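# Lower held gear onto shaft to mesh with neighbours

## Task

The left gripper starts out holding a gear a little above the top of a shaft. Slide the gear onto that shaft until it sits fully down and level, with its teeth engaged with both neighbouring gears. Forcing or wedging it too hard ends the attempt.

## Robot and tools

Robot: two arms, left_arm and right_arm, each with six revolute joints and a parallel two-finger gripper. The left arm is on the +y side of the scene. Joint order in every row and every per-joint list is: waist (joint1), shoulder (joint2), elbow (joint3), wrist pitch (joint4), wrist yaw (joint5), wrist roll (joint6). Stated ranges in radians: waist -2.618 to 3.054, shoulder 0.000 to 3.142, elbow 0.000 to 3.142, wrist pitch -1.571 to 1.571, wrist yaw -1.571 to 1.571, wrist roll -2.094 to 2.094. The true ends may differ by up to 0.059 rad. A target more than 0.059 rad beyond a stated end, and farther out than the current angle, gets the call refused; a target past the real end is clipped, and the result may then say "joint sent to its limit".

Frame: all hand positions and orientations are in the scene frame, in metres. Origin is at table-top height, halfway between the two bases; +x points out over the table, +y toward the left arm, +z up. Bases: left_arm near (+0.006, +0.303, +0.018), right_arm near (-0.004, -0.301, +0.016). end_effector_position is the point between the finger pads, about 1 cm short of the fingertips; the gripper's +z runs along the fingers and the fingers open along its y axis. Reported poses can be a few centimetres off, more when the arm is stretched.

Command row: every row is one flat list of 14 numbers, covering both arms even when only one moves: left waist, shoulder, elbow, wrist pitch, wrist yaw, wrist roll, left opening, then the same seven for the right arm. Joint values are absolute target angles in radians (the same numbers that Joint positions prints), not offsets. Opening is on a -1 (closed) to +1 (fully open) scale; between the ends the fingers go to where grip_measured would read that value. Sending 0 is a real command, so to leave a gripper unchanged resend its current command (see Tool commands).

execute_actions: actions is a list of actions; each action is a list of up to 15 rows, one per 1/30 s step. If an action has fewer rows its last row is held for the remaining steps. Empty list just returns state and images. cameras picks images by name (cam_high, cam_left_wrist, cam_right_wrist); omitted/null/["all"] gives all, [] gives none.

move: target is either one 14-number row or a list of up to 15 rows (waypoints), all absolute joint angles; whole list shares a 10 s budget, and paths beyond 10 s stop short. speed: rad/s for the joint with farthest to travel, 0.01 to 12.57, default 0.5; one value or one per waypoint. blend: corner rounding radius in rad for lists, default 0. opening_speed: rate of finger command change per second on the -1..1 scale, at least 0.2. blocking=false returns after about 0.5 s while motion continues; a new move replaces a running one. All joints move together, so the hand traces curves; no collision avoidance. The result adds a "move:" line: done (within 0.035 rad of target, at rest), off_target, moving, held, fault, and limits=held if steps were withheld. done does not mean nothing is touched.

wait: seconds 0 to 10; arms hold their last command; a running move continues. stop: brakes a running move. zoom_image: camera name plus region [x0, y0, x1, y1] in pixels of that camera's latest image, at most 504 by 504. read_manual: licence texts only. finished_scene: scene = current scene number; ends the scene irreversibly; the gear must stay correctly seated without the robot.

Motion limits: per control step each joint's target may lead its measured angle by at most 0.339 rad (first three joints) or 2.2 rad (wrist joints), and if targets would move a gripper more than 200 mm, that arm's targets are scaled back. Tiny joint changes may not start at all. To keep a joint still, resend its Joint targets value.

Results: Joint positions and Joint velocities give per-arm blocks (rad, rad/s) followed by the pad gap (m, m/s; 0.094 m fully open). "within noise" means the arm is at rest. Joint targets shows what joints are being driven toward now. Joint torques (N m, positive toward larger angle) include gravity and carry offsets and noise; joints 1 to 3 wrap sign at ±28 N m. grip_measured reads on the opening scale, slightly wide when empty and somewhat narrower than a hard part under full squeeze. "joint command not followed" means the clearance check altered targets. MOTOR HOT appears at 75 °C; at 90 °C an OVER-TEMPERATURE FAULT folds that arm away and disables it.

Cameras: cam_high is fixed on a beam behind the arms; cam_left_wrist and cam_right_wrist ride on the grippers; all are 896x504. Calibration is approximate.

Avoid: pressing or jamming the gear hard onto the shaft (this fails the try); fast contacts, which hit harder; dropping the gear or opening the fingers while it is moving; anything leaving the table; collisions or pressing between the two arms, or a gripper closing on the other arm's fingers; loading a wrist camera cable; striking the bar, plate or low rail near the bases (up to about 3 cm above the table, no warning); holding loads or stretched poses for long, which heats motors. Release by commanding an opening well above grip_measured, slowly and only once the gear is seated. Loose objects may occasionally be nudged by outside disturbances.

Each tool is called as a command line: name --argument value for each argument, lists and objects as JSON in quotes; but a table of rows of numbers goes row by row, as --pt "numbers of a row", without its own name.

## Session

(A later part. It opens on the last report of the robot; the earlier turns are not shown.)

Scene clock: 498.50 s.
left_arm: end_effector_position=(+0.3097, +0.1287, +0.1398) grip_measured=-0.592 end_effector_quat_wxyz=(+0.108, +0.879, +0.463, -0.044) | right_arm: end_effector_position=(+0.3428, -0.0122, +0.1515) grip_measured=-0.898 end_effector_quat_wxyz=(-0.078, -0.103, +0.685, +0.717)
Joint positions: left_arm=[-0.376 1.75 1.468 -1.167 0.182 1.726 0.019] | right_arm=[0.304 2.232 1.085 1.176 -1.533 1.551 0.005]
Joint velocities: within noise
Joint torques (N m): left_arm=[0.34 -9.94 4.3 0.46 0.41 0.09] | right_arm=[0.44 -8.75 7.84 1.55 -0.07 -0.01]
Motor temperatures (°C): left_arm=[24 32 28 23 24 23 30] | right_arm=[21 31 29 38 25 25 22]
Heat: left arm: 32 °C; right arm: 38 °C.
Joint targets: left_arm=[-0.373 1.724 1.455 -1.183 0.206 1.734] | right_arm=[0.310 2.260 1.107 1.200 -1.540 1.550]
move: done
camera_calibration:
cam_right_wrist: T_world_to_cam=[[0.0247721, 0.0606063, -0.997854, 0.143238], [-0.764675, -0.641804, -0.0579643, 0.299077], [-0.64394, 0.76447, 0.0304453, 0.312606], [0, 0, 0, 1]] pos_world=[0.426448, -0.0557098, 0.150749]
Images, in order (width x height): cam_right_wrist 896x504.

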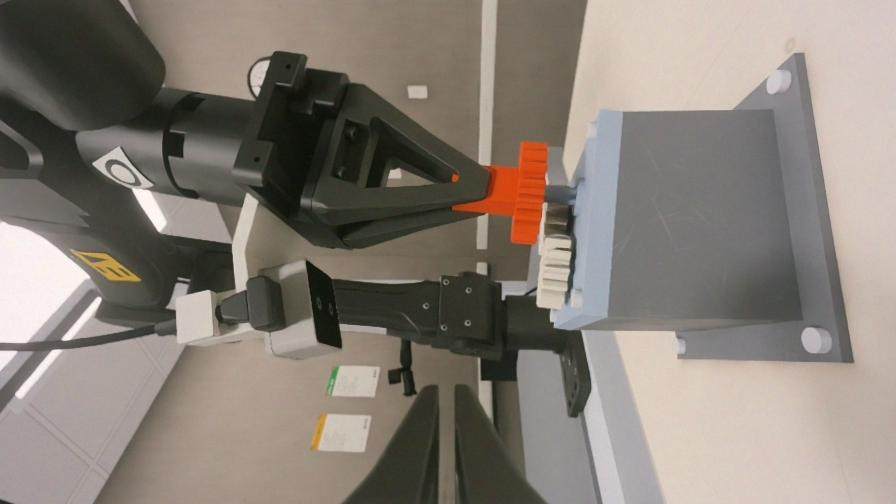

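move --target '[-0.373,1.7245,1.446,-1.172,0.2085,1.734,-1,0.31,2.26,1.107,1.20,-1.54,1.55,-0.9]' --speed 0.03 --cameras '["cam_right_wrist"]'

zoom_image --camera "cam_right_wrist" --region '[480, 120, 600, 260]'

move --target '[-0.373,1.7245,1.446,-1.172,0.2085,1.734,-1,0.31,2.26,1.107,1.20,-1.54,-1.55,-0.9]' --cameras '["cam_right_wrist","cam_left_wrist"]'

zoom_image --camera "cam_right_wrist" --region '[290, 100, 430, 260]'

Scene clock: 508.97 s.
left_arm: end_effector_position=(+0.3095, +0.1285, +0.1385) grip_measured=-0.592 end_effector_quat_wxyz=(+0.109, +0.879, +0.463, -0.044) | right_arm: end_effector_position=(+0.3428, -0.0122, +0.1515) grip_measured=-0.898 end_effector_quat_wxyz=(-0.078, -0.103, +0.685, +0.717)
Joint positions: left_arm=[-0.376 1.748 1.46 -1.16 0.184 1.726 0.019] | right_arm=[0.304 2.232 1.085 1.176 -1.533 1.552 0.005]
Joint velocities: within noise
Joint torques (N m): left_arm=[0.34 -9.73 4.18 0.49 0.42 0.09] | right_arm=[0.44 -8.75 7.84 1.56 -0.07 -0.02]
Motor temperatures (°C): left_arm=[24 32 28 23 24 23 30] | right_arm=[21 31 29 38 25 25 22]
Heat: left arm: 32 °C; right arm: 38 °C.
Joint targets: left_arm=[-0.373 1.724 1.446 -1.172 0.208 1.734] | right_arm=[0.310 2.260 1.107 1.200 -1.540 1.550]
move: done
camera_calibration:
cam_right_wrist: T_world_to_cam=[[0.0239814, 0.0604593, -0.997883, 0.143473], [-0.764709, -0.641826, -0.0572644, 0.298979], [-0.643929, 0.764463, 0.0308419, 0.312544], [0, 0, 0, 1]] pos_world=[0.426448, -0.0557099, 0.150651]
Images, in order (width x height): cam_right_wrist 896x504.

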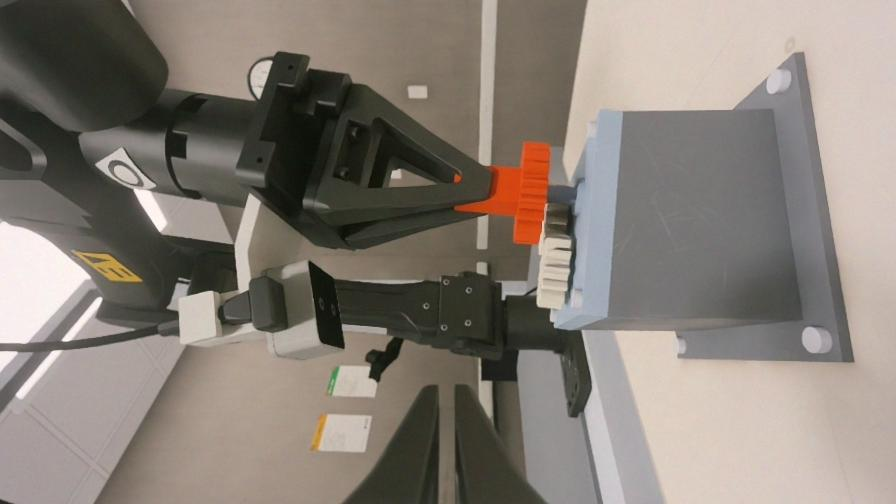

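Scaled by 3.600.

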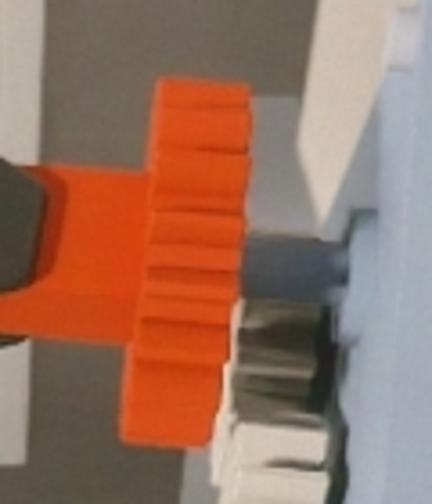

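Scene clock: 515.93 s.
left_arm: end_effector_position=(+0.3096, +0.1285, +0.1385) grip_measured=-0.592 end_effector_quat_wxyz=(+0.109, +0.879, +0.463, -0.044) | right_arm: end_effector_position=(+0.3428, -0.0123, +0.1520) grip_measured=-0.898 end_effector_quat_wxyz=(+0.715, -0.687, -0.091, +0.090)
Joint positions: left_arm=[-0.376 1.748 1.46 -1.159 0.184 1.726 0.019] | right_arm=[0.304 2.232 1.085 1.183 -1.533 -1.549 0.005]
Joint velocities: within noise
Joint torques (N m): left_arm=[0.34 -9.72 4.22 0.49 0.42 0.09] | right_arm=[0.44 -8.75 7.86 1.48 -0.07 -0.01]
Motor temperatures (°C): left_arm=[24 32 28 23 24 23 30] | right_arm=[21 31 29 38 25 25 22]
Heat: left arm: 32 °C; right arm: 38 °C.
Joint targets: left_arm=[-0.373 1.725 1.446 -1.172 0.208 1.734] | right_arm=[0.310 2.260 1.107 1.200 -1.540 -1.550]
move: done
camera_calibration:
cam_left_wrist: T_world_to_cam=[[-0.832688, 0.53389, -0.146946, 0.20807], [0.492677, 0.83544, 0.243535, -0.255606], [0.252786, 0.130392, -0.958696, 0.12779], [0, 0, 0, 1]] pos_world=[0.266885, 0.0857939, 0.215336]
cam_right_wrist: T_world_to_cam=[[0.00235501, -0.026752, 0.999639, -0.153216], [0.982744, -0.184828, -0.00726151, -0.302052], [0.184955, 0.982407, 0.0258551, 0.0317857], [0, 0, 0, 1]] pos_world=[0.291321, -0.0911528, 0.150145]
Images, in order (width x height): cam_left_wrist 896x504, cam_right_wrist 896x504.

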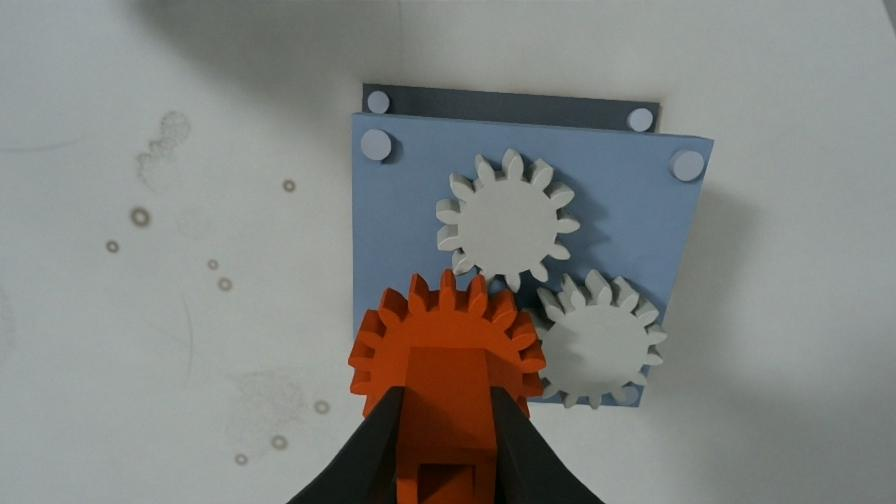

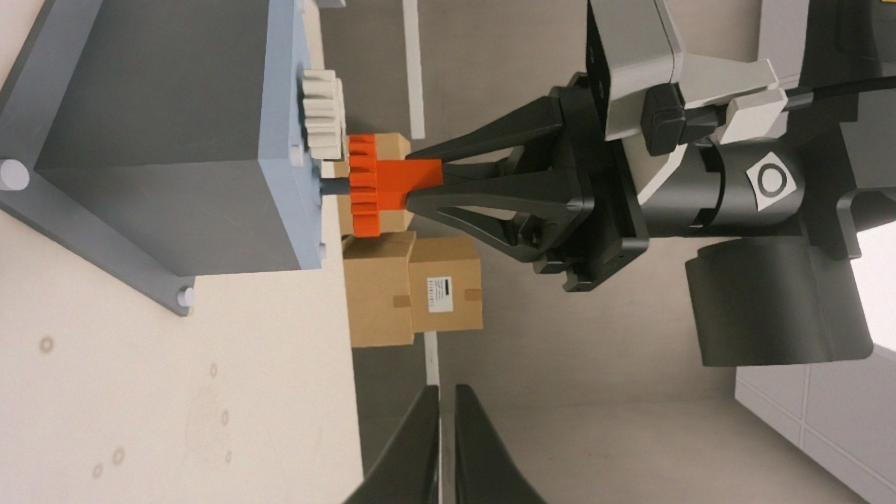

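Scaled by 3.150.

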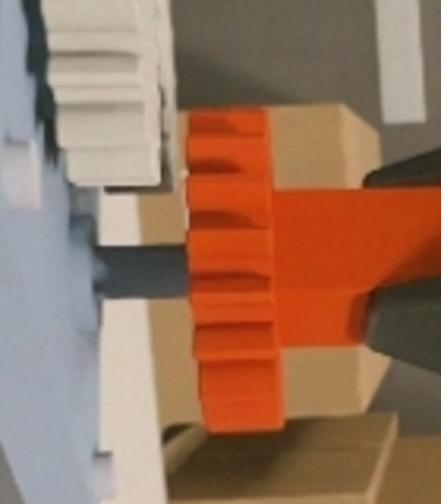

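zoom_image --camera "cam_left_wrist" --region '[440, 240, 550, 350]'

zoom_image --camera "cam_left_wrist" --region '[500, 270, 610, 380]'

zoom_image --camera "cam_right_wrist" --region '[320, 110, 380, 200]'

Scaled by 4.582.

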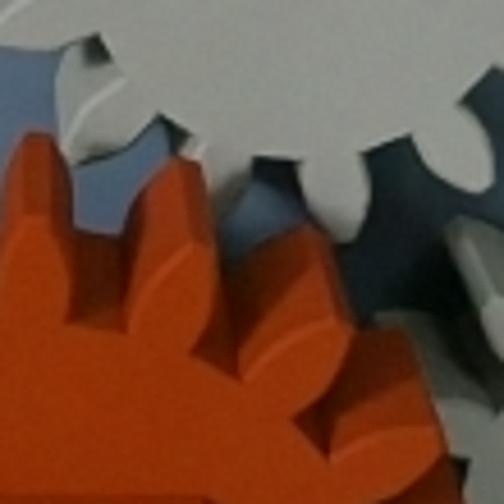

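Scaled by 4.582.

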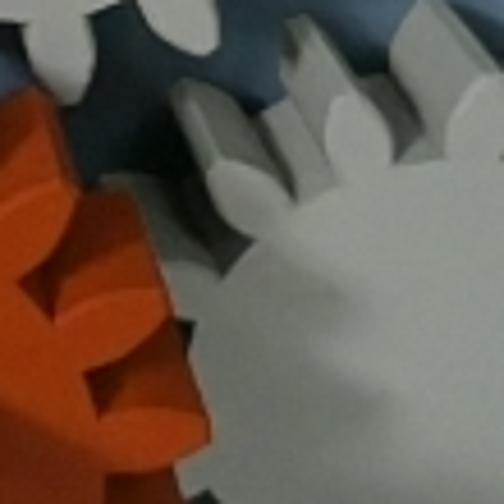

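Scaled by 5.600.

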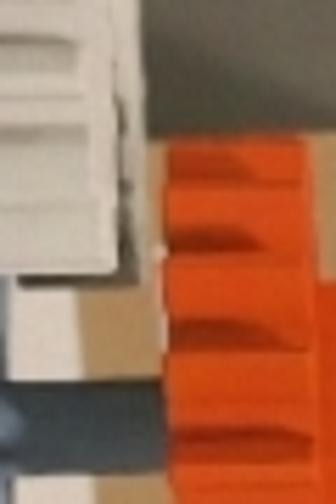

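move --pt "-0.373 1.7245 1.464 -1.190 0.1905 1.662 -1 0.31 2.26 1.107 1.20 -1.54 -1.55 -0.9" --pt "-0.419 1.7245 1.484 -1.200 0.122 1.662 -1 0.31 2.26 1.107 1.20 -1.54 -1.55 -0.9" --speed 0.05 --cameras '["cam_right_wrist","cam_left_wrist"]'

zoom_image --camera "cam_left_wrist" --region '[440, 240, 550, 350]'

zoom_image --camera "cam_right_wrist" --region '[290, 100, 430, 260]'

Scene clock: 553.10 s.
left_arm: end_effector_position=(+0.3082, +0.1275, +0.1379) grip_measured=-0.592 end_effector_quat_wxyz=(+0.090, +0.875, +0.475, -0.024) | right_arm: end_effector_position=(+0.3428, -0.0123, +0.1520) grip_measured=-0.898 end_effector_quat_wxyz=(+0.715, -0.687, -0.091, +0.090)
Joint positions: left_arm=[-0.412 1.748 1.464 -1.164 0.122 1.67 0.019] | right_arm=[0.304 2.232 1.085 1.183 -1.533 -1.549 0.005]
Joint velocities: within noise
Joint torques (N m): left_arm=[-0.49 -9.72 6.68 0.27 0.11 -0.08] | right_arm=[0.43 -8.75 7.86 1.48 -0.07 0]
Motor temperatures (°C): left_arm=[24 34 28 22 24 23 30] | right_arm=[21 31 29 37 25 25 22]
Heat: left arm: 34 °C; right arm: 37 °C.
Joint targets: left_arm=[-0.419 1.725 1.484 -1.200 0.122 1.662] | right_arm=[0.310 2.260 1.107 1.200 -1.540 -1.550]
move: off_target (left_arm); left_arm: the wrist pitch is farthest, 0.036 rad from its target
camera_calibration:
cam_left_wrist: T_world_to_cam=[[-0.844742, 0.518791, -0.131406, 0.210758], [0.466242, 0.83395, 0.295205, -0.252715], [0.262736, 0.188105, -0.946354, 0.115629], [0, 0, 0, 1]] pos_world=[0.265482, 0.0796624, 0.211724]
cam_right_wrist: T_world_to_cam=[[0.00161125, -0.0269138, 0.999636, -0.153015], [0.982745, -0.184848, -0.00656079, -0.302159], [0.184957, 0.982399, 0.0261516, 0.0317399], [0, 0, 0, 1]] pos_world=[0.291321, -0.0911528, 0.150147]
Images, in order (width x height): cam_left_wrist 896x504, cam_right_wrist 896x504.

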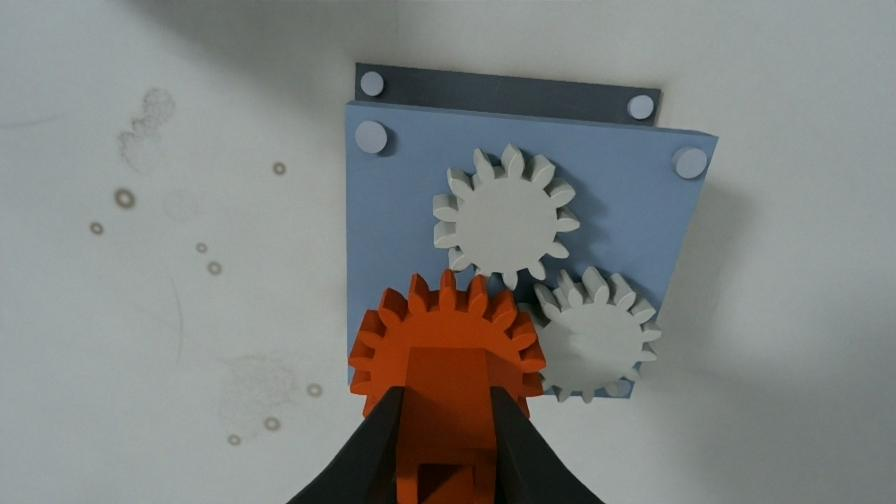

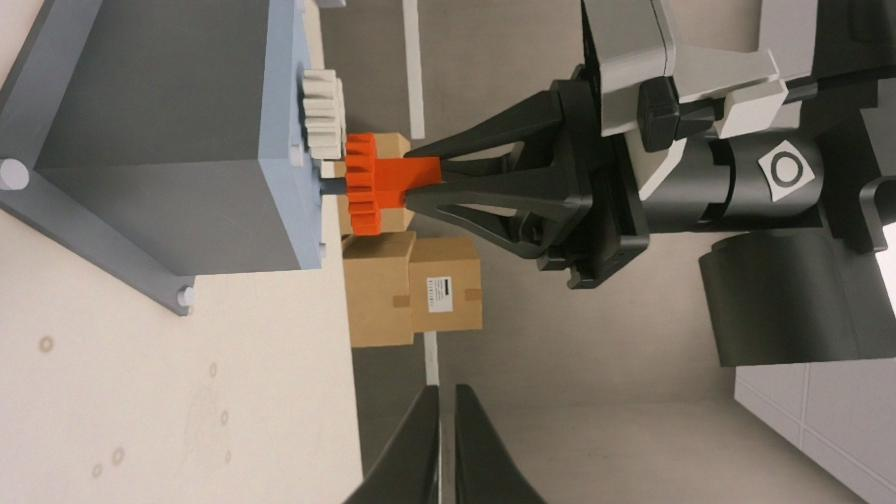

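Scaled by 4.582.

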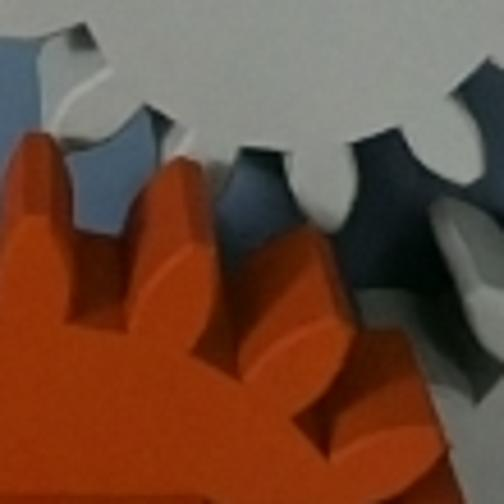

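Scaled by 3.150.

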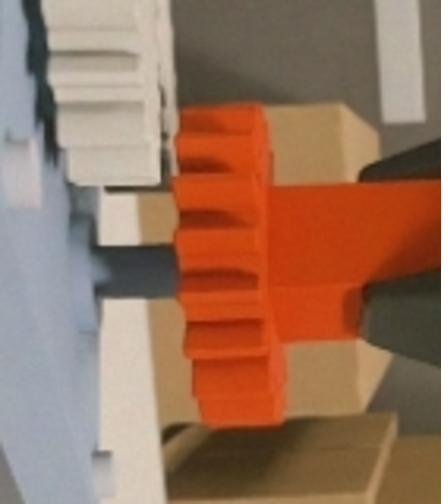

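move --target '[-0.419,1.7245,1.484,-1.200,0.122,1.567,-1,0.31,2.26,1.107,1.20,-1.54,-1.55,-0.9]' --speed 0.05 --cameras '["cam_left_wrist"]'

zoom_image --camera "cam_left_wrist" --region '[440, 240, 550, 350]'

zoom_image --camera "cam_left_wrist" --region '[500, 270, 610, 380]'

Scene clock: 566.43 s.
left_arm: end_effector_position=(+0.3080, +0.1277, +0.1379) grip_measured=-0.592 end_effector_quat_wxyz=(+0.088, +0.852, +0.516, -0.028) | right_arm: end_effector_position=(+0.3428, -0.0123, +0.1520) grip_measured=-0.898 end_effector_quat_wxyz=(+0.715, -0.687, -0.091, +0.090)
Joint positions: left_arm=[-0.412 1.748 1.464 -1.165 0.121 1.575 0.019] | right_arm=[0.304 2.232 1.085 1.183 -1.533 -1.549 0.005]
Joint velocities: within noise
Joint torques (N m): left_arm=[-0.49 -9.7 6.68 0.28 0.09 -0.09] | right_arm=[0.46 -8.75 7.86 1.48 -0.07 0]
Motor temperatures (°C): left_arm=[24 34 29 22 24 23 30] | right_arm=[21 31 29 37 25 25 22]
Heat: left arm: 34 °C; right arm: 37 °C.
Joint targets: left_arm=[-0.419 1.725 1.484 -1.200 0.122 1.567] | right_arm=[0.310 2.260 1.107 1.200 -1.540 -1.550]
move: done
camera_calibration:
cam_left_wrist: T_world_to_cam=[[-0.891422, 0.43756, -0.117931, 0.233461], [0.391681, 0.874805, 0.285137, -0.233666], [0.227931, 0.207986, -0.951204, 0.124345], [0, 0, 0, 1]] pos_world=[0.271293, 0.0763968, 0.212436]
Images, in order (width x height): cam_left_wrist 896x504.

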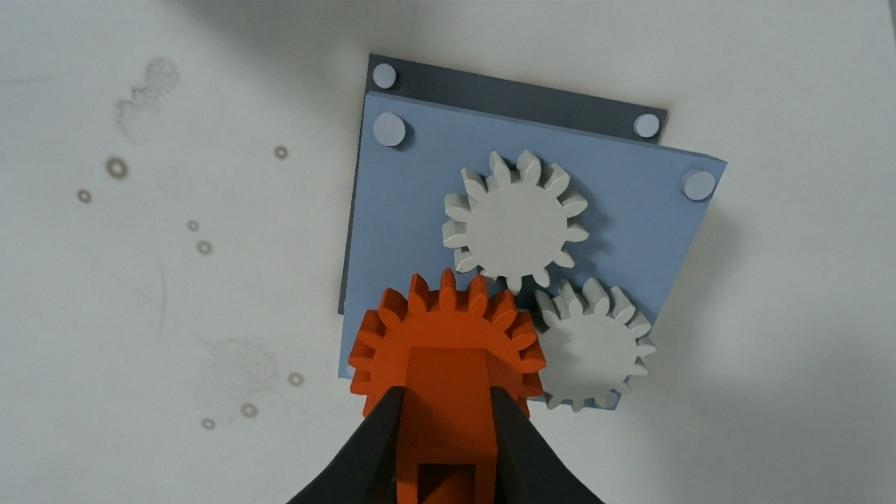

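Scaled by 4.582.

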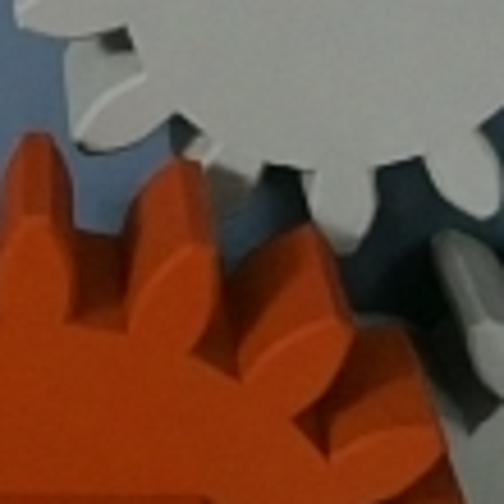

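Scaled by 4.582.

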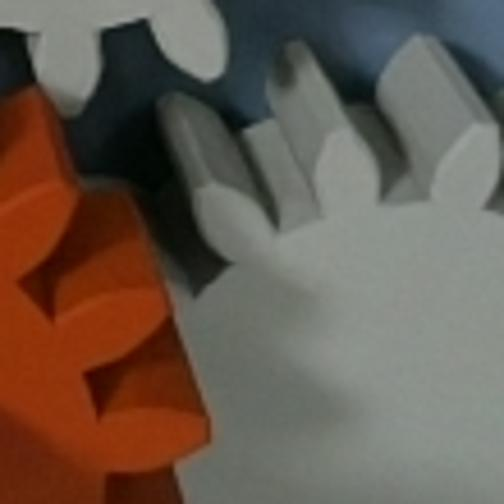

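move --target '[-0.419,1.7245,1.489,-1.204,0.122,1.567,-1,0.31,2.26,1.107,1.20,-1.54,-1.55,-0.9]' --speed 0.05 --cameras '["cam_left_wrist","cam_right_wrist"]'

zoom_image --camera "cam_left_wrist" --region '[440, 240, 550, 350]'

zoom_image --camera "cam_right_wrist" --region '[290, 100, 430, 260]'

Scene clock: 578.60 s.
left_arm: end_effector_position=(+0.3084, +0.1276, +0.1390) grip_measured=-0.592 end_effector_quat_wxyz=(+0.089, +0.852, +0.516, -0.028) | right_arm: end_effector_position=(+0.3428, -0.0123, +0.1520) grip_measured=-0.898 end_effector_quat_wxyz=(+0.715, -0.687, -0.091, +0.090)
Joint positions: left_arm=[-0.412 1.748 1.469 -1.168 0.121 1.574 0.019] | right_arm=[0.304 2.232 1.085 1.183 -1.533 -1.549 0.005]
Joint velocities: within noise
Joint torques (N m): left_arm=[-0.49 -9.72 6.69 0.28 0.1 -0.09] | right_arm=[0.44 -8.75 7.86 1.48 -0.07 0]
Motor temperatures (°C): left_arm=[24 35 29 22 24 23 30] | right_arm=[21 31 29 37 25 25 22]
Heat: left arm: 35 °C; right arm: 37 °C.
Joint targets: left_arm=[-0.419 1.725 1.489 -1.204 0.122 1.567] | right_arm=[0.310 2.260 1.107 1.200 -1.540 -1.550]
move: off_target (left_arm); left_arm: the wrist pitch is farthest, 0.036 rad from its target
camera_calibration:
cam_left_wrist: T_world_to_cam=[[-0.891643, 0.436822, -0.118994, 0.234257], [0.39077, 0.875268, 0.284963, -0.233788], [0.22863, 0.207586, -0.951124, 0.125262], [0, 0, 0, 1]] pos_world=[0.271593, 0.0762964, 0.213636]
cam_right_wrist: T_world_to_cam=[[0.00161125, -0.0269138, 0.999636, -0.153015], [0.982745, -0.184848, -0.00656079, -0.302159], [0.184957, 0.982399, 0.0261516, 0.0317399], [0, 0, 0, 1]] pos_world=[0.291321, -0.0911528, 0.150147]
Images, in order (width x height): cam_left_wrist 896x504, cam_right_wrist 896x504.

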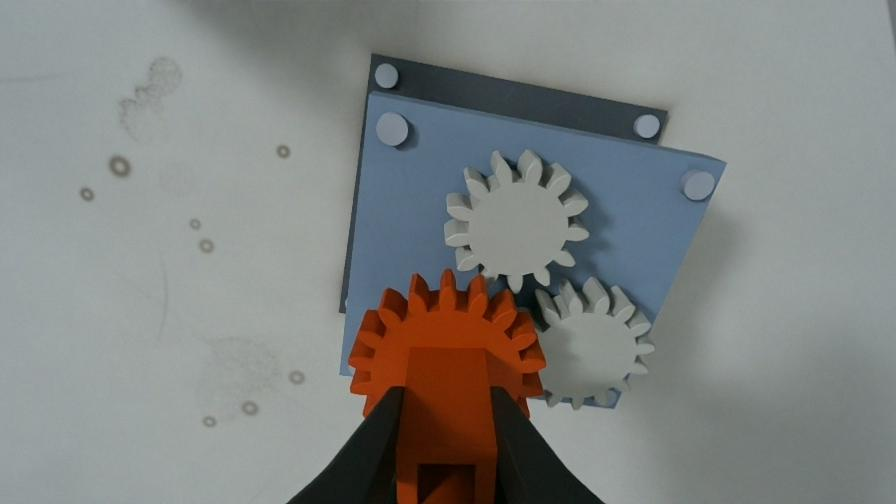

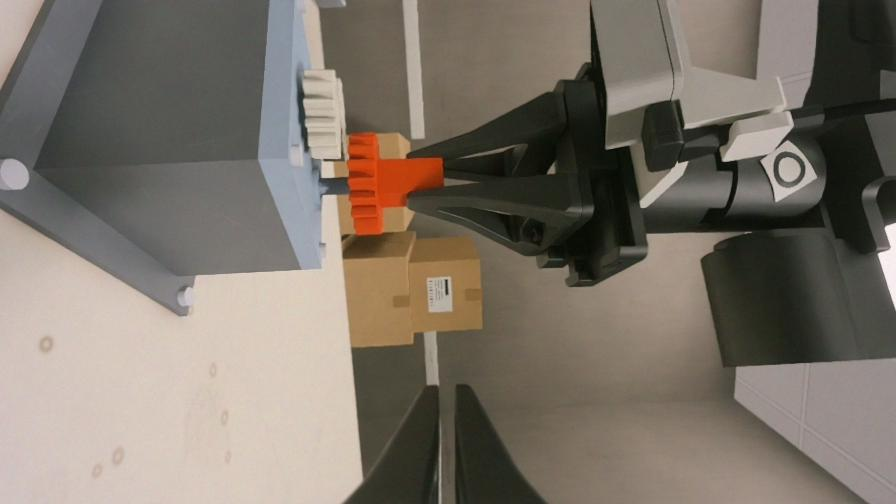

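Scaled by 4.582.

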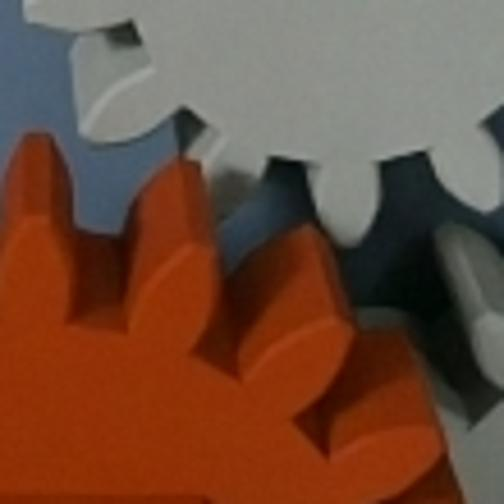

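Scaled by 3.150.

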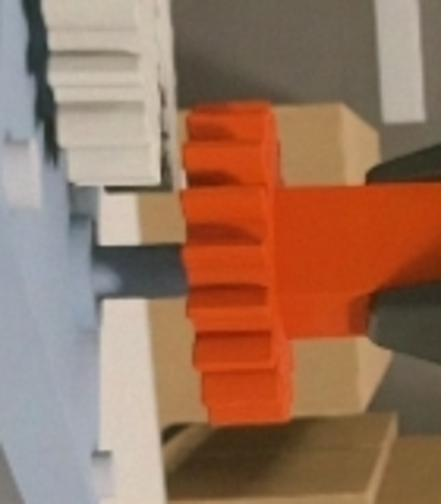

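move --target '[-0.419,1.7245,1.489,-1.204,0.122,1.496,-1,0.31,2.26,1.107,1.20,-1.54,-1.55,-0.9]' --speed 0.05 --cameras '["cam_left_wrist"]'

zoom_image --camera "cam_left_wrist" --region '[440, 240, 550, 350]'

zoom_image --camera "cam_left_wrist" --region '[500, 270, 610, 380]'

Scene clock: 586.53 s.
left_arm: end_effector_position=(+0.3080, +0.1277, +0.1390) grip_measured=-0.592 end_effector_quat_wxyz=(+0.087, +0.833, +0.546, -0.031) | right_arm: end_effector_position=(+0.3428, -0.0123, +0.1520) grip_measured=-0.898 end_effector_quat_wxyz=(+0.715, -0.687, -0.091, +0.090)
Joint positions: left_arm=[-0.412 1.748 1.469 -1.17 0.121 1.504 0.019] | right_arm=[0.304 2.232 1.085 1.183 -1.533 -1.549 0.005]
Joint velocities: within noise
Joint torques (N m): left_arm=[-0.49 -9.72 6.69 0.29 0.1 -0.09] | right_arm=[0.44 -8.75 7.87 1.48 -0.07 0]
Motor temperatures (°C): left_arm=[24 35 30 22 24 23 30] | right_arm=[21 31 29 37 25 25 22]
Heat: left arm: 35 °C; right arm: 37 °C.
Joint targets: left_arm=[-0.419 1.725 1.489 -1.204 0.122 1.496] | right_arm=[0.310 2.260 1.107 1.200 -1.540 -1.550]
move: done
camera_calibration:
cam_left_wrist: T_world_to_cam=[[-0.921209, 0.373969, -0.107331, 0.249395], [0.333373, 0.900938, 0.2778, -0.21839], [0.200587, 0.22013, -0.954624, 0.132837], [0, 0, 0, 1]] pos_world=[0.275905, 0.0742486, 0.214246]
Images, in order (width x height): cam_left_wrist 896x504.

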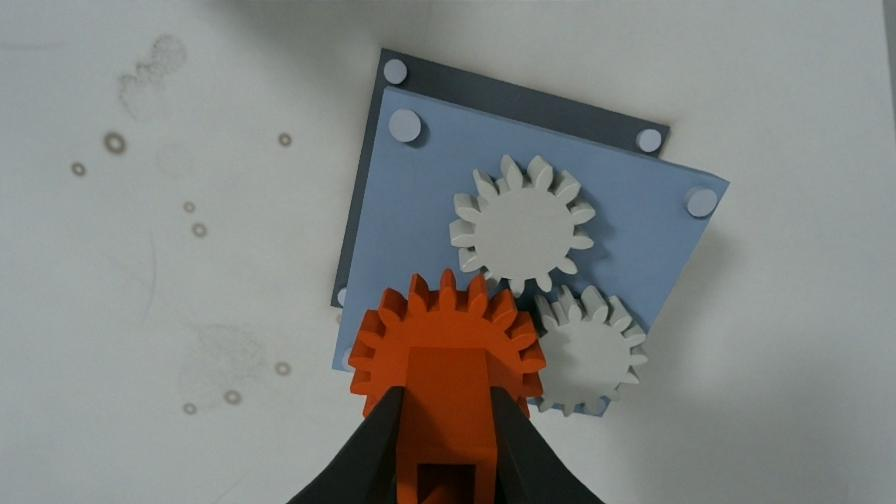

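Scaled by 4.582.

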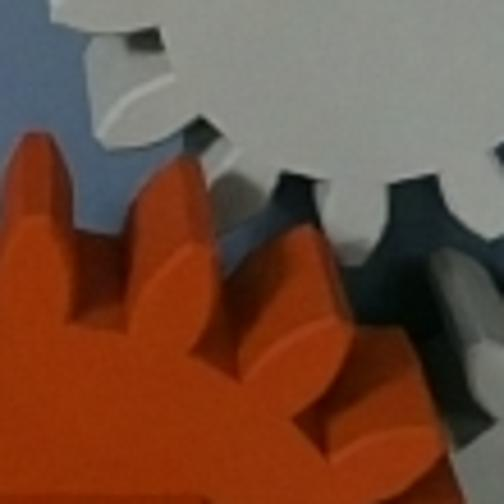

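Scaled by 4.582.

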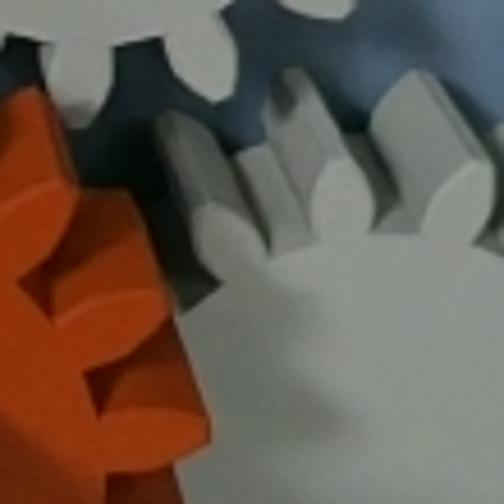

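move --pt "-0.419 1.7245 1.470 -1.185 0.122 1.496 -1 0.31 2.26 1.107 1.20 -1.54 -1.55 -0.9" --pt "-0.419 1.7245 1.4455 -1.172 0.122 1.496 -1 0.31 2.26 1.107 1.20 -1.54 1.55 -0.9" --speed '[0.05,0.5]' --cameras '["cam_left_wrist","cam_right_wrist"]'

zoom_image --camera "cam_right_wrist" --region '[480, 120, 600, 260]'

zoom_image --camera "cam_right_wrist" --region '[525, 200, 575, 260]'

zoom_image --camera "cam_left_wrist" --region '[440, 240, 550, 350]'

Scene clock: 611.70 s.
left_arm: end_effector_position=(+0.3085, +0.1274, +0.1364) grip_measured=-0.592 end_effector_quat_wxyz=(+0.088, +0.833, +0.546, -0.030) | right_arm: end_effector_position=(+0.3428, -0.0122, +0.1515) grip_measured=-0.898 end_effector_quat_wxyz=(-0.078, -0.103, +0.685, +0.717)
Joint positions: left_arm=[-0.412 1.748 1.458 -1.157 0.121 1.503 0.019] | right_arm=[0.304 2.232 1.085 1.176 -1.533 1.551 0.005]
Joint velocities: within noise
Joint torques (N m): left_arm=[-0.5 -9.72 4.3 0.46 0.09 -0.08] | right_arm=[0.44 -8.75 7.84 1.56 -0.08 0]
Motor temperatures (°C): left_arm=[24 35 30 22 24 23 30] | right_arm=[21 31 29 38 25 25 22]
Heat: left arm: 35 °C; right arm: 38 °C.
Joint targets: left_arm=[-0.419 1.725 1.445 -1.172 0.122 1.496] | right_arm=[0.310 2.260 1.107 1.200 -1.540 1.550]
move: done
camera_calibration:
cam_left_wrist: T_world_to_cam=[[-0.921249, 0.373132, -0.109872, 0.250077], [0.332055, 0.90153, 0.27746, -0.217195], [0.202582, 0.219126, -0.954434, 0.129821], [0, 0, 0, 1]] pos_world=[0.276204, 0.0740483, 0.211645]
cam_right_wrist: T_world_to_cam=[[0.0247721, 0.0606063, -0.997854, 0.143238], [-0.764675, -0.641804, -0.0579643, 0.299077], [-0.64394, 0.76447, 0.0304453, 0.312606], [0, 0, 0, 1]] pos_world=[0.426448, -0.0557098, 0.150749]
Images, in order (width x height): cam_left_wrist 896x504, cam_right_wrist 896x504.

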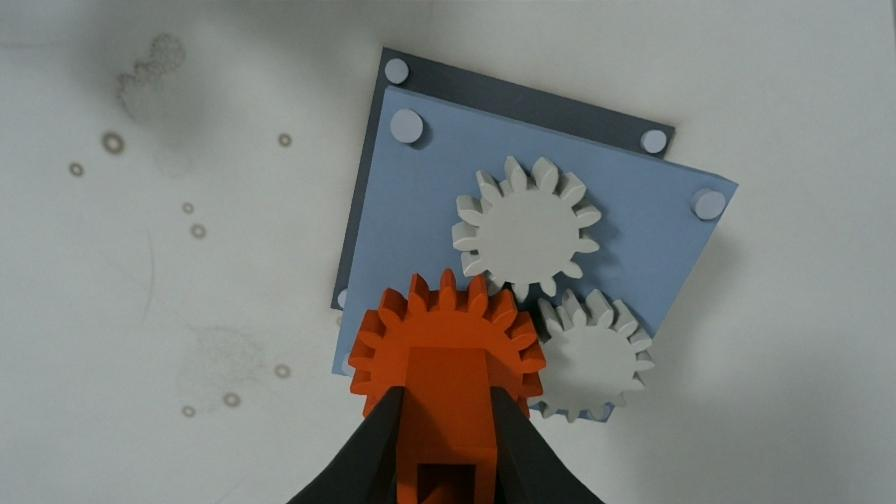

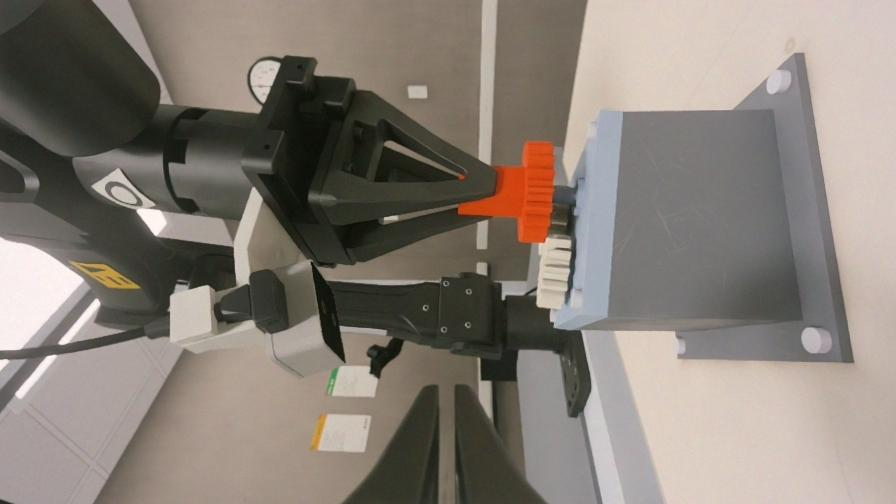

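Scaled by 3.600.

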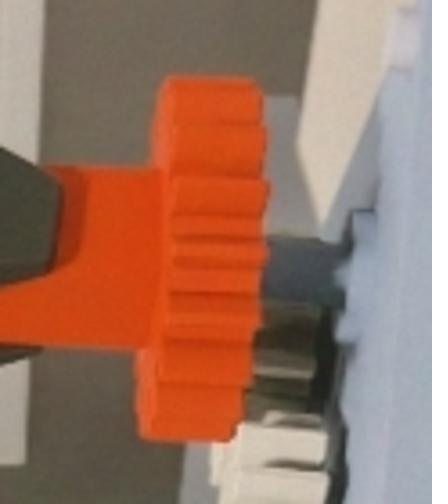

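Scaled by 8.400.

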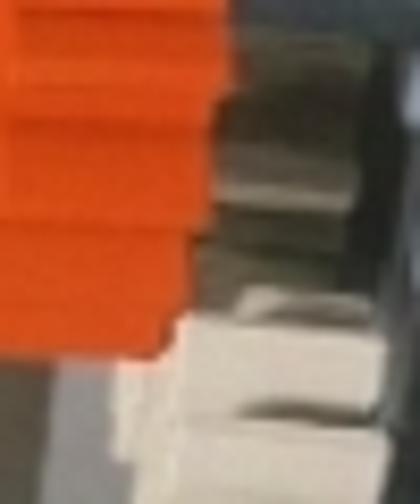

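Scaled by 4.582.

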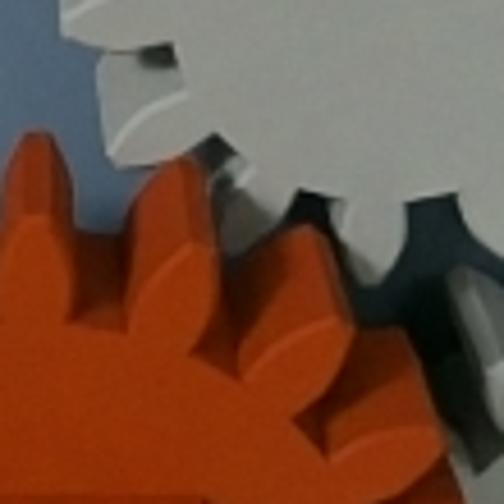

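zoom_image --camera "cam_left_wrist" --region '[500, 270, 680, 440]'

zoom_image --camera "cam_left_wrist" --region '[510, 290, 600, 380]'

Scaled by 2.800.

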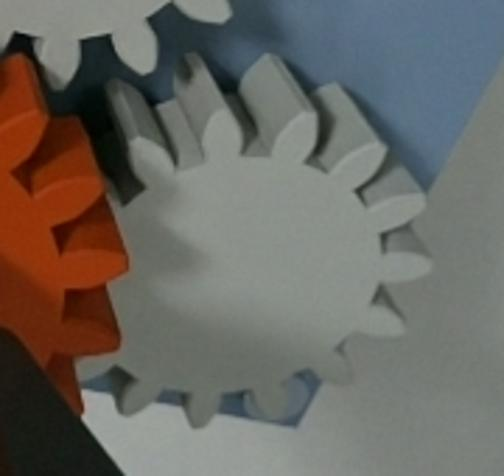

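Scaled by 5.600.

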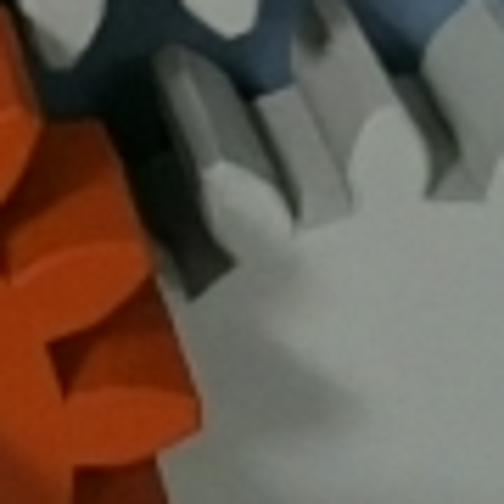

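move --target '[-0.419,1.7245,1.4455,-1.172,0.122,1.600,-1,0.31,2.26,1.107,1.20,-1.54,1.55,-0.9]' --speed 0.04 --cameras '["cam_left_wrist","cam_right_wrist"]'

zoom_image --camera "cam_left_wrist" --region '[440, 240, 550, 350]'

zoom_image --camera "cam_left_wrist" --region '[500, 270, 680, 440]'

zoom_image --camera "cam_right_wrist" --region '[480, 120, 600, 260]'

Scene clock: 641.87 s.
left_arm: end_effector_position=(+0.3086, +0.1274, +0.1364) grip_measured=-0.592 end_effector_quat_wxyz=(+0.089, +0.856, +0.509, -0.026) | right_arm: end_effector_position=(+0.3428, -0.0122, +0.1515) grip_measured=-0.898 end_effector_quat_wxyz=(-0.078, -0.103, +0.685, +0.717)
Joint positions: left_arm=[-0.412 1.748 1.458 -1.156 0.121 1.591 0.019] | right_arm=[0.304 2.232 1.085 1.176 -1.533 1.552 0.005]
Joint velocities: within noise
Joint torques (N m): left_arm=[-0.49 -9.72 4.3 0.47 0.1 0.1] | right_arm=[0.44 -8.75 7.84 1.56 -0.07 -0.01]
Motor temperatures (°C): left_arm=[24 35 29 22 24 23 31] | right_arm=[21 31 29 39 25 25 22]
Heat: left arm: 35 °C; right arm: 39 °C.
Joint targets: left_arm=[-0.419 1.725 1.446 -1.172 0.122 1.600] | right_arm=[0.310 2.260 1.107 1.200 -1.540 1.550]
move: done
camera_calibration:
cam_left_wrist: T_world_to_cam=[[-0.883803, 0.45146, -0.122787, 0.230405], [0.4039, 0.868692, 0.286774, -0.236388], [0.236131, 0.203858, -0.950097, 0.120779], [0, 0, 0, 1]] pos_world=[0.27059, 0.0767081, 0.210833]
cam_right_wrist: T_world_to_cam=[[0.0239814, 0.0604593, -0.997883, 0.143473], [-0.764709, -0.641826, -0.0572644, 0.298979], [-0.643929, 0.764463, 0.0308419, 0.312544], [0, 0, 0, 1]] pos_world=[0.426448, -0.0557099, 0.150651]
Images, in order (width x height): cam_left_wrist 896x504, cam_right_wrist 896x504.

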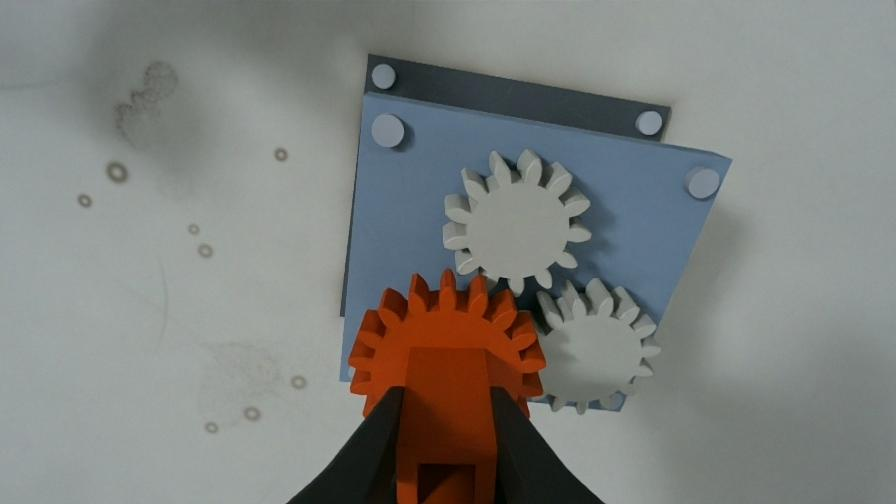

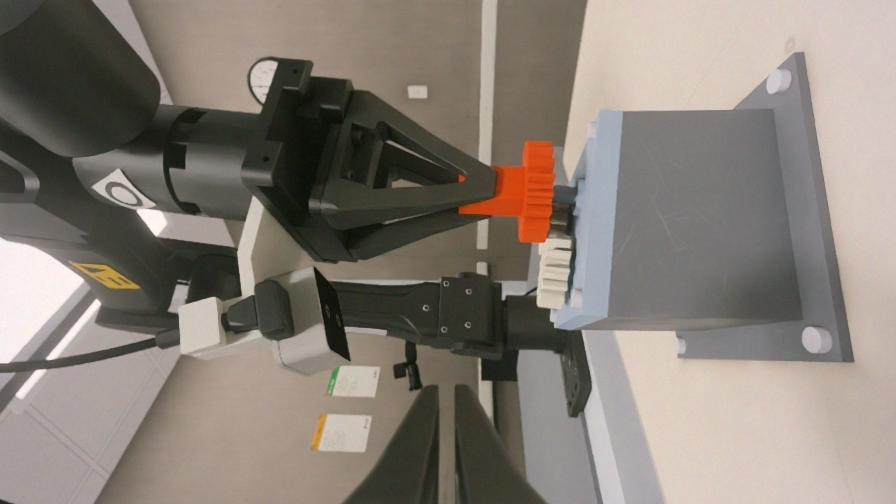

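Scaled by 4.582.

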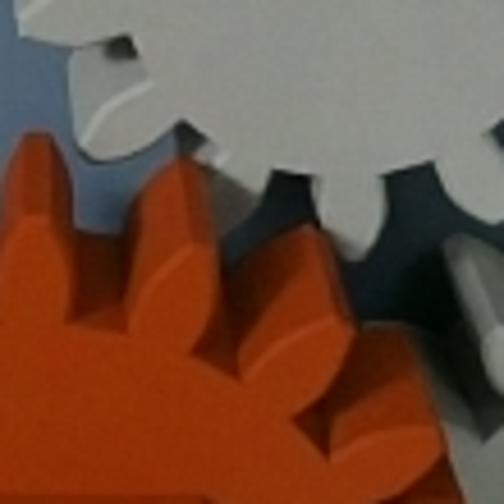

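Scaled by 2.800.

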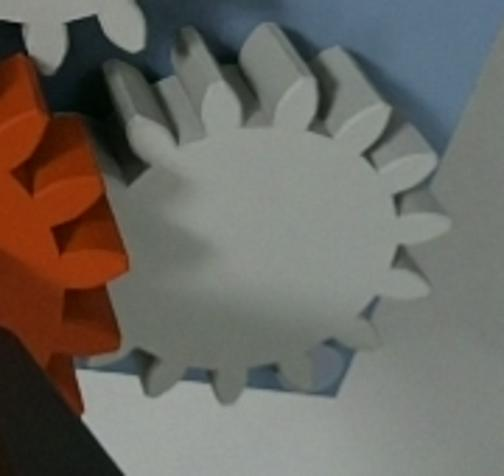

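Scaled by 3.600.

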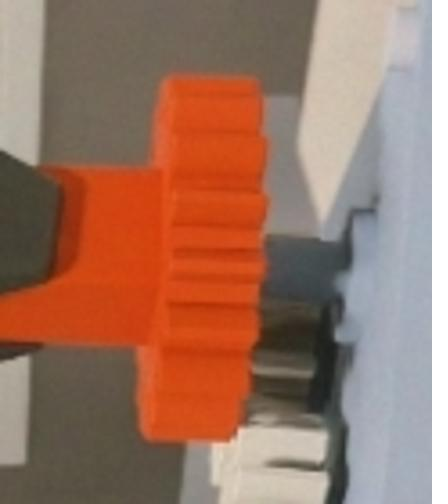

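move --pt "-0.419 1.7245 1.441 -1.168 0.122 1.600 -1 0.31 2.26 1.107 1.20 -1.54 1.55 -0.9" --pt "-0.419 1.7245 1.441 -1.168 0.122 1.653 -1 0.31 2.26 1.107 1.20 -1.54 1.55 -0.9" --speed 0.04 --cameras '["cam_left_wrist"]'

zoom_image --camera "cam_left_wrist" --region '[440, 240, 550, 350]'

zoom_image --camera "cam_left_wrist" --region '[500, 270, 610, 380]'

Scene clock: 666.40 s.
left_arm: end_effector_position=(+0.3087, +0.1273, +0.1354) grip_measured=-0.592 end_effector_quat_wxyz=(+0.090, +0.869, +0.486, -0.024) | right_arm: end_effector_position=(+0.3428, -0.0122, +0.1515) grip_measured=-0.898 end_effector_quat_wxyz=(-0.078, -0.103, +0.685, +0.717)
Joint positions: left_arm=[-0.412 1.748 1.454 -1.151 0.121 1.644 0.019] | right_arm=[0.304 2.232 1.085 1.176 -1.533 1.552 0.005]
Joint velocities: within noise
Joint torques (N m): left_arm=[-0.47 -9.72 4.3 0.46 0.1 0.1] | right_arm=[0.44 -8.75 7.86 1.55 -0.07 -0.02]
Motor temperatures (°C): left_arm=[24 35 29 22 24 23 31] | right_arm=[21 31 29 39 25 25 22]
Heat: left arm: 35 °C; right arm: 39 °C.
Joint targets: left_arm=[-0.419 1.725 1.441 -1.168 0.122 1.653] | right_arm=[0.310 2.260 1.107 1.200 -1.540 1.550]
move: done
camera_calibration:
cam_left_wrist: T_world_to_cam=[[-0.857787, 0.497107, -0.130715, 0.217675], [0.445607, 0.845947, 0.292929, -0.24691], [0.256196, 0.193023, -0.947157, 0.1146], [0, 0, 0, 1]] pos_world=[0.267384, 0.0785447, 0.209325]
Images, in order (width x height): cam_left_wrist 896x504.

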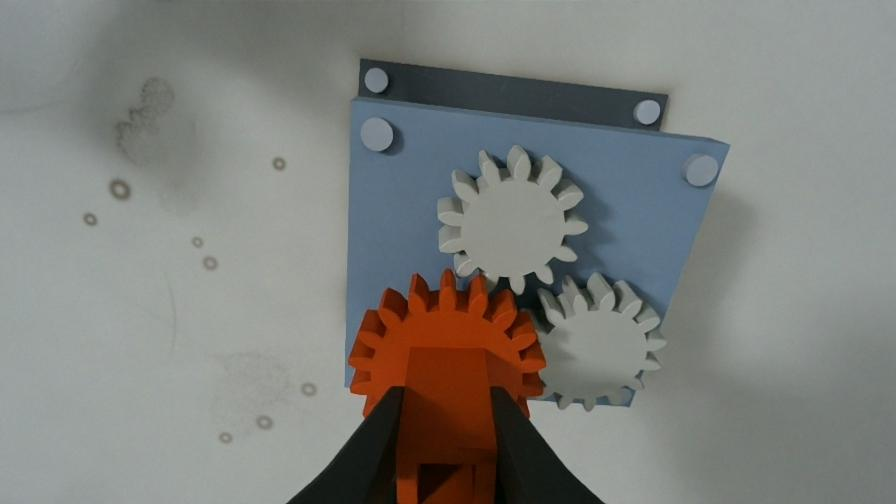

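Scaled by 4.582.

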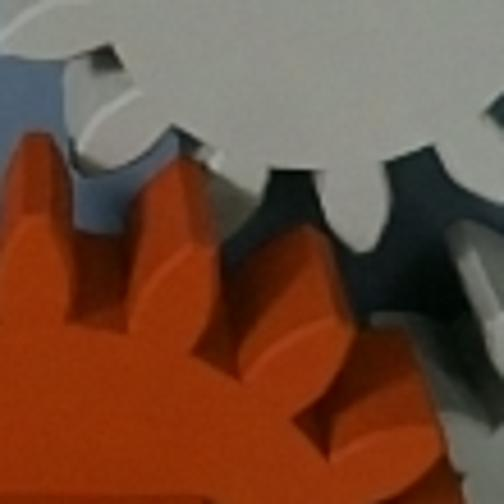

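Scaled by 4.582.

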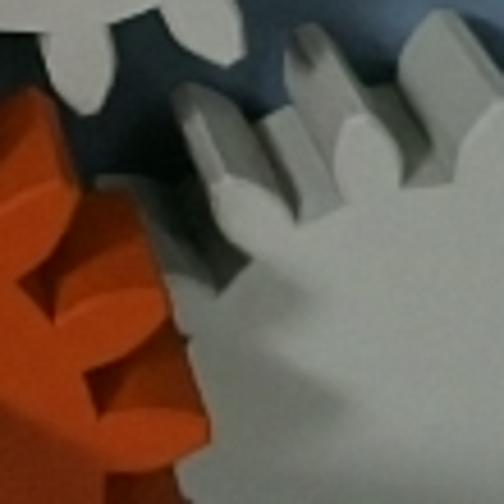

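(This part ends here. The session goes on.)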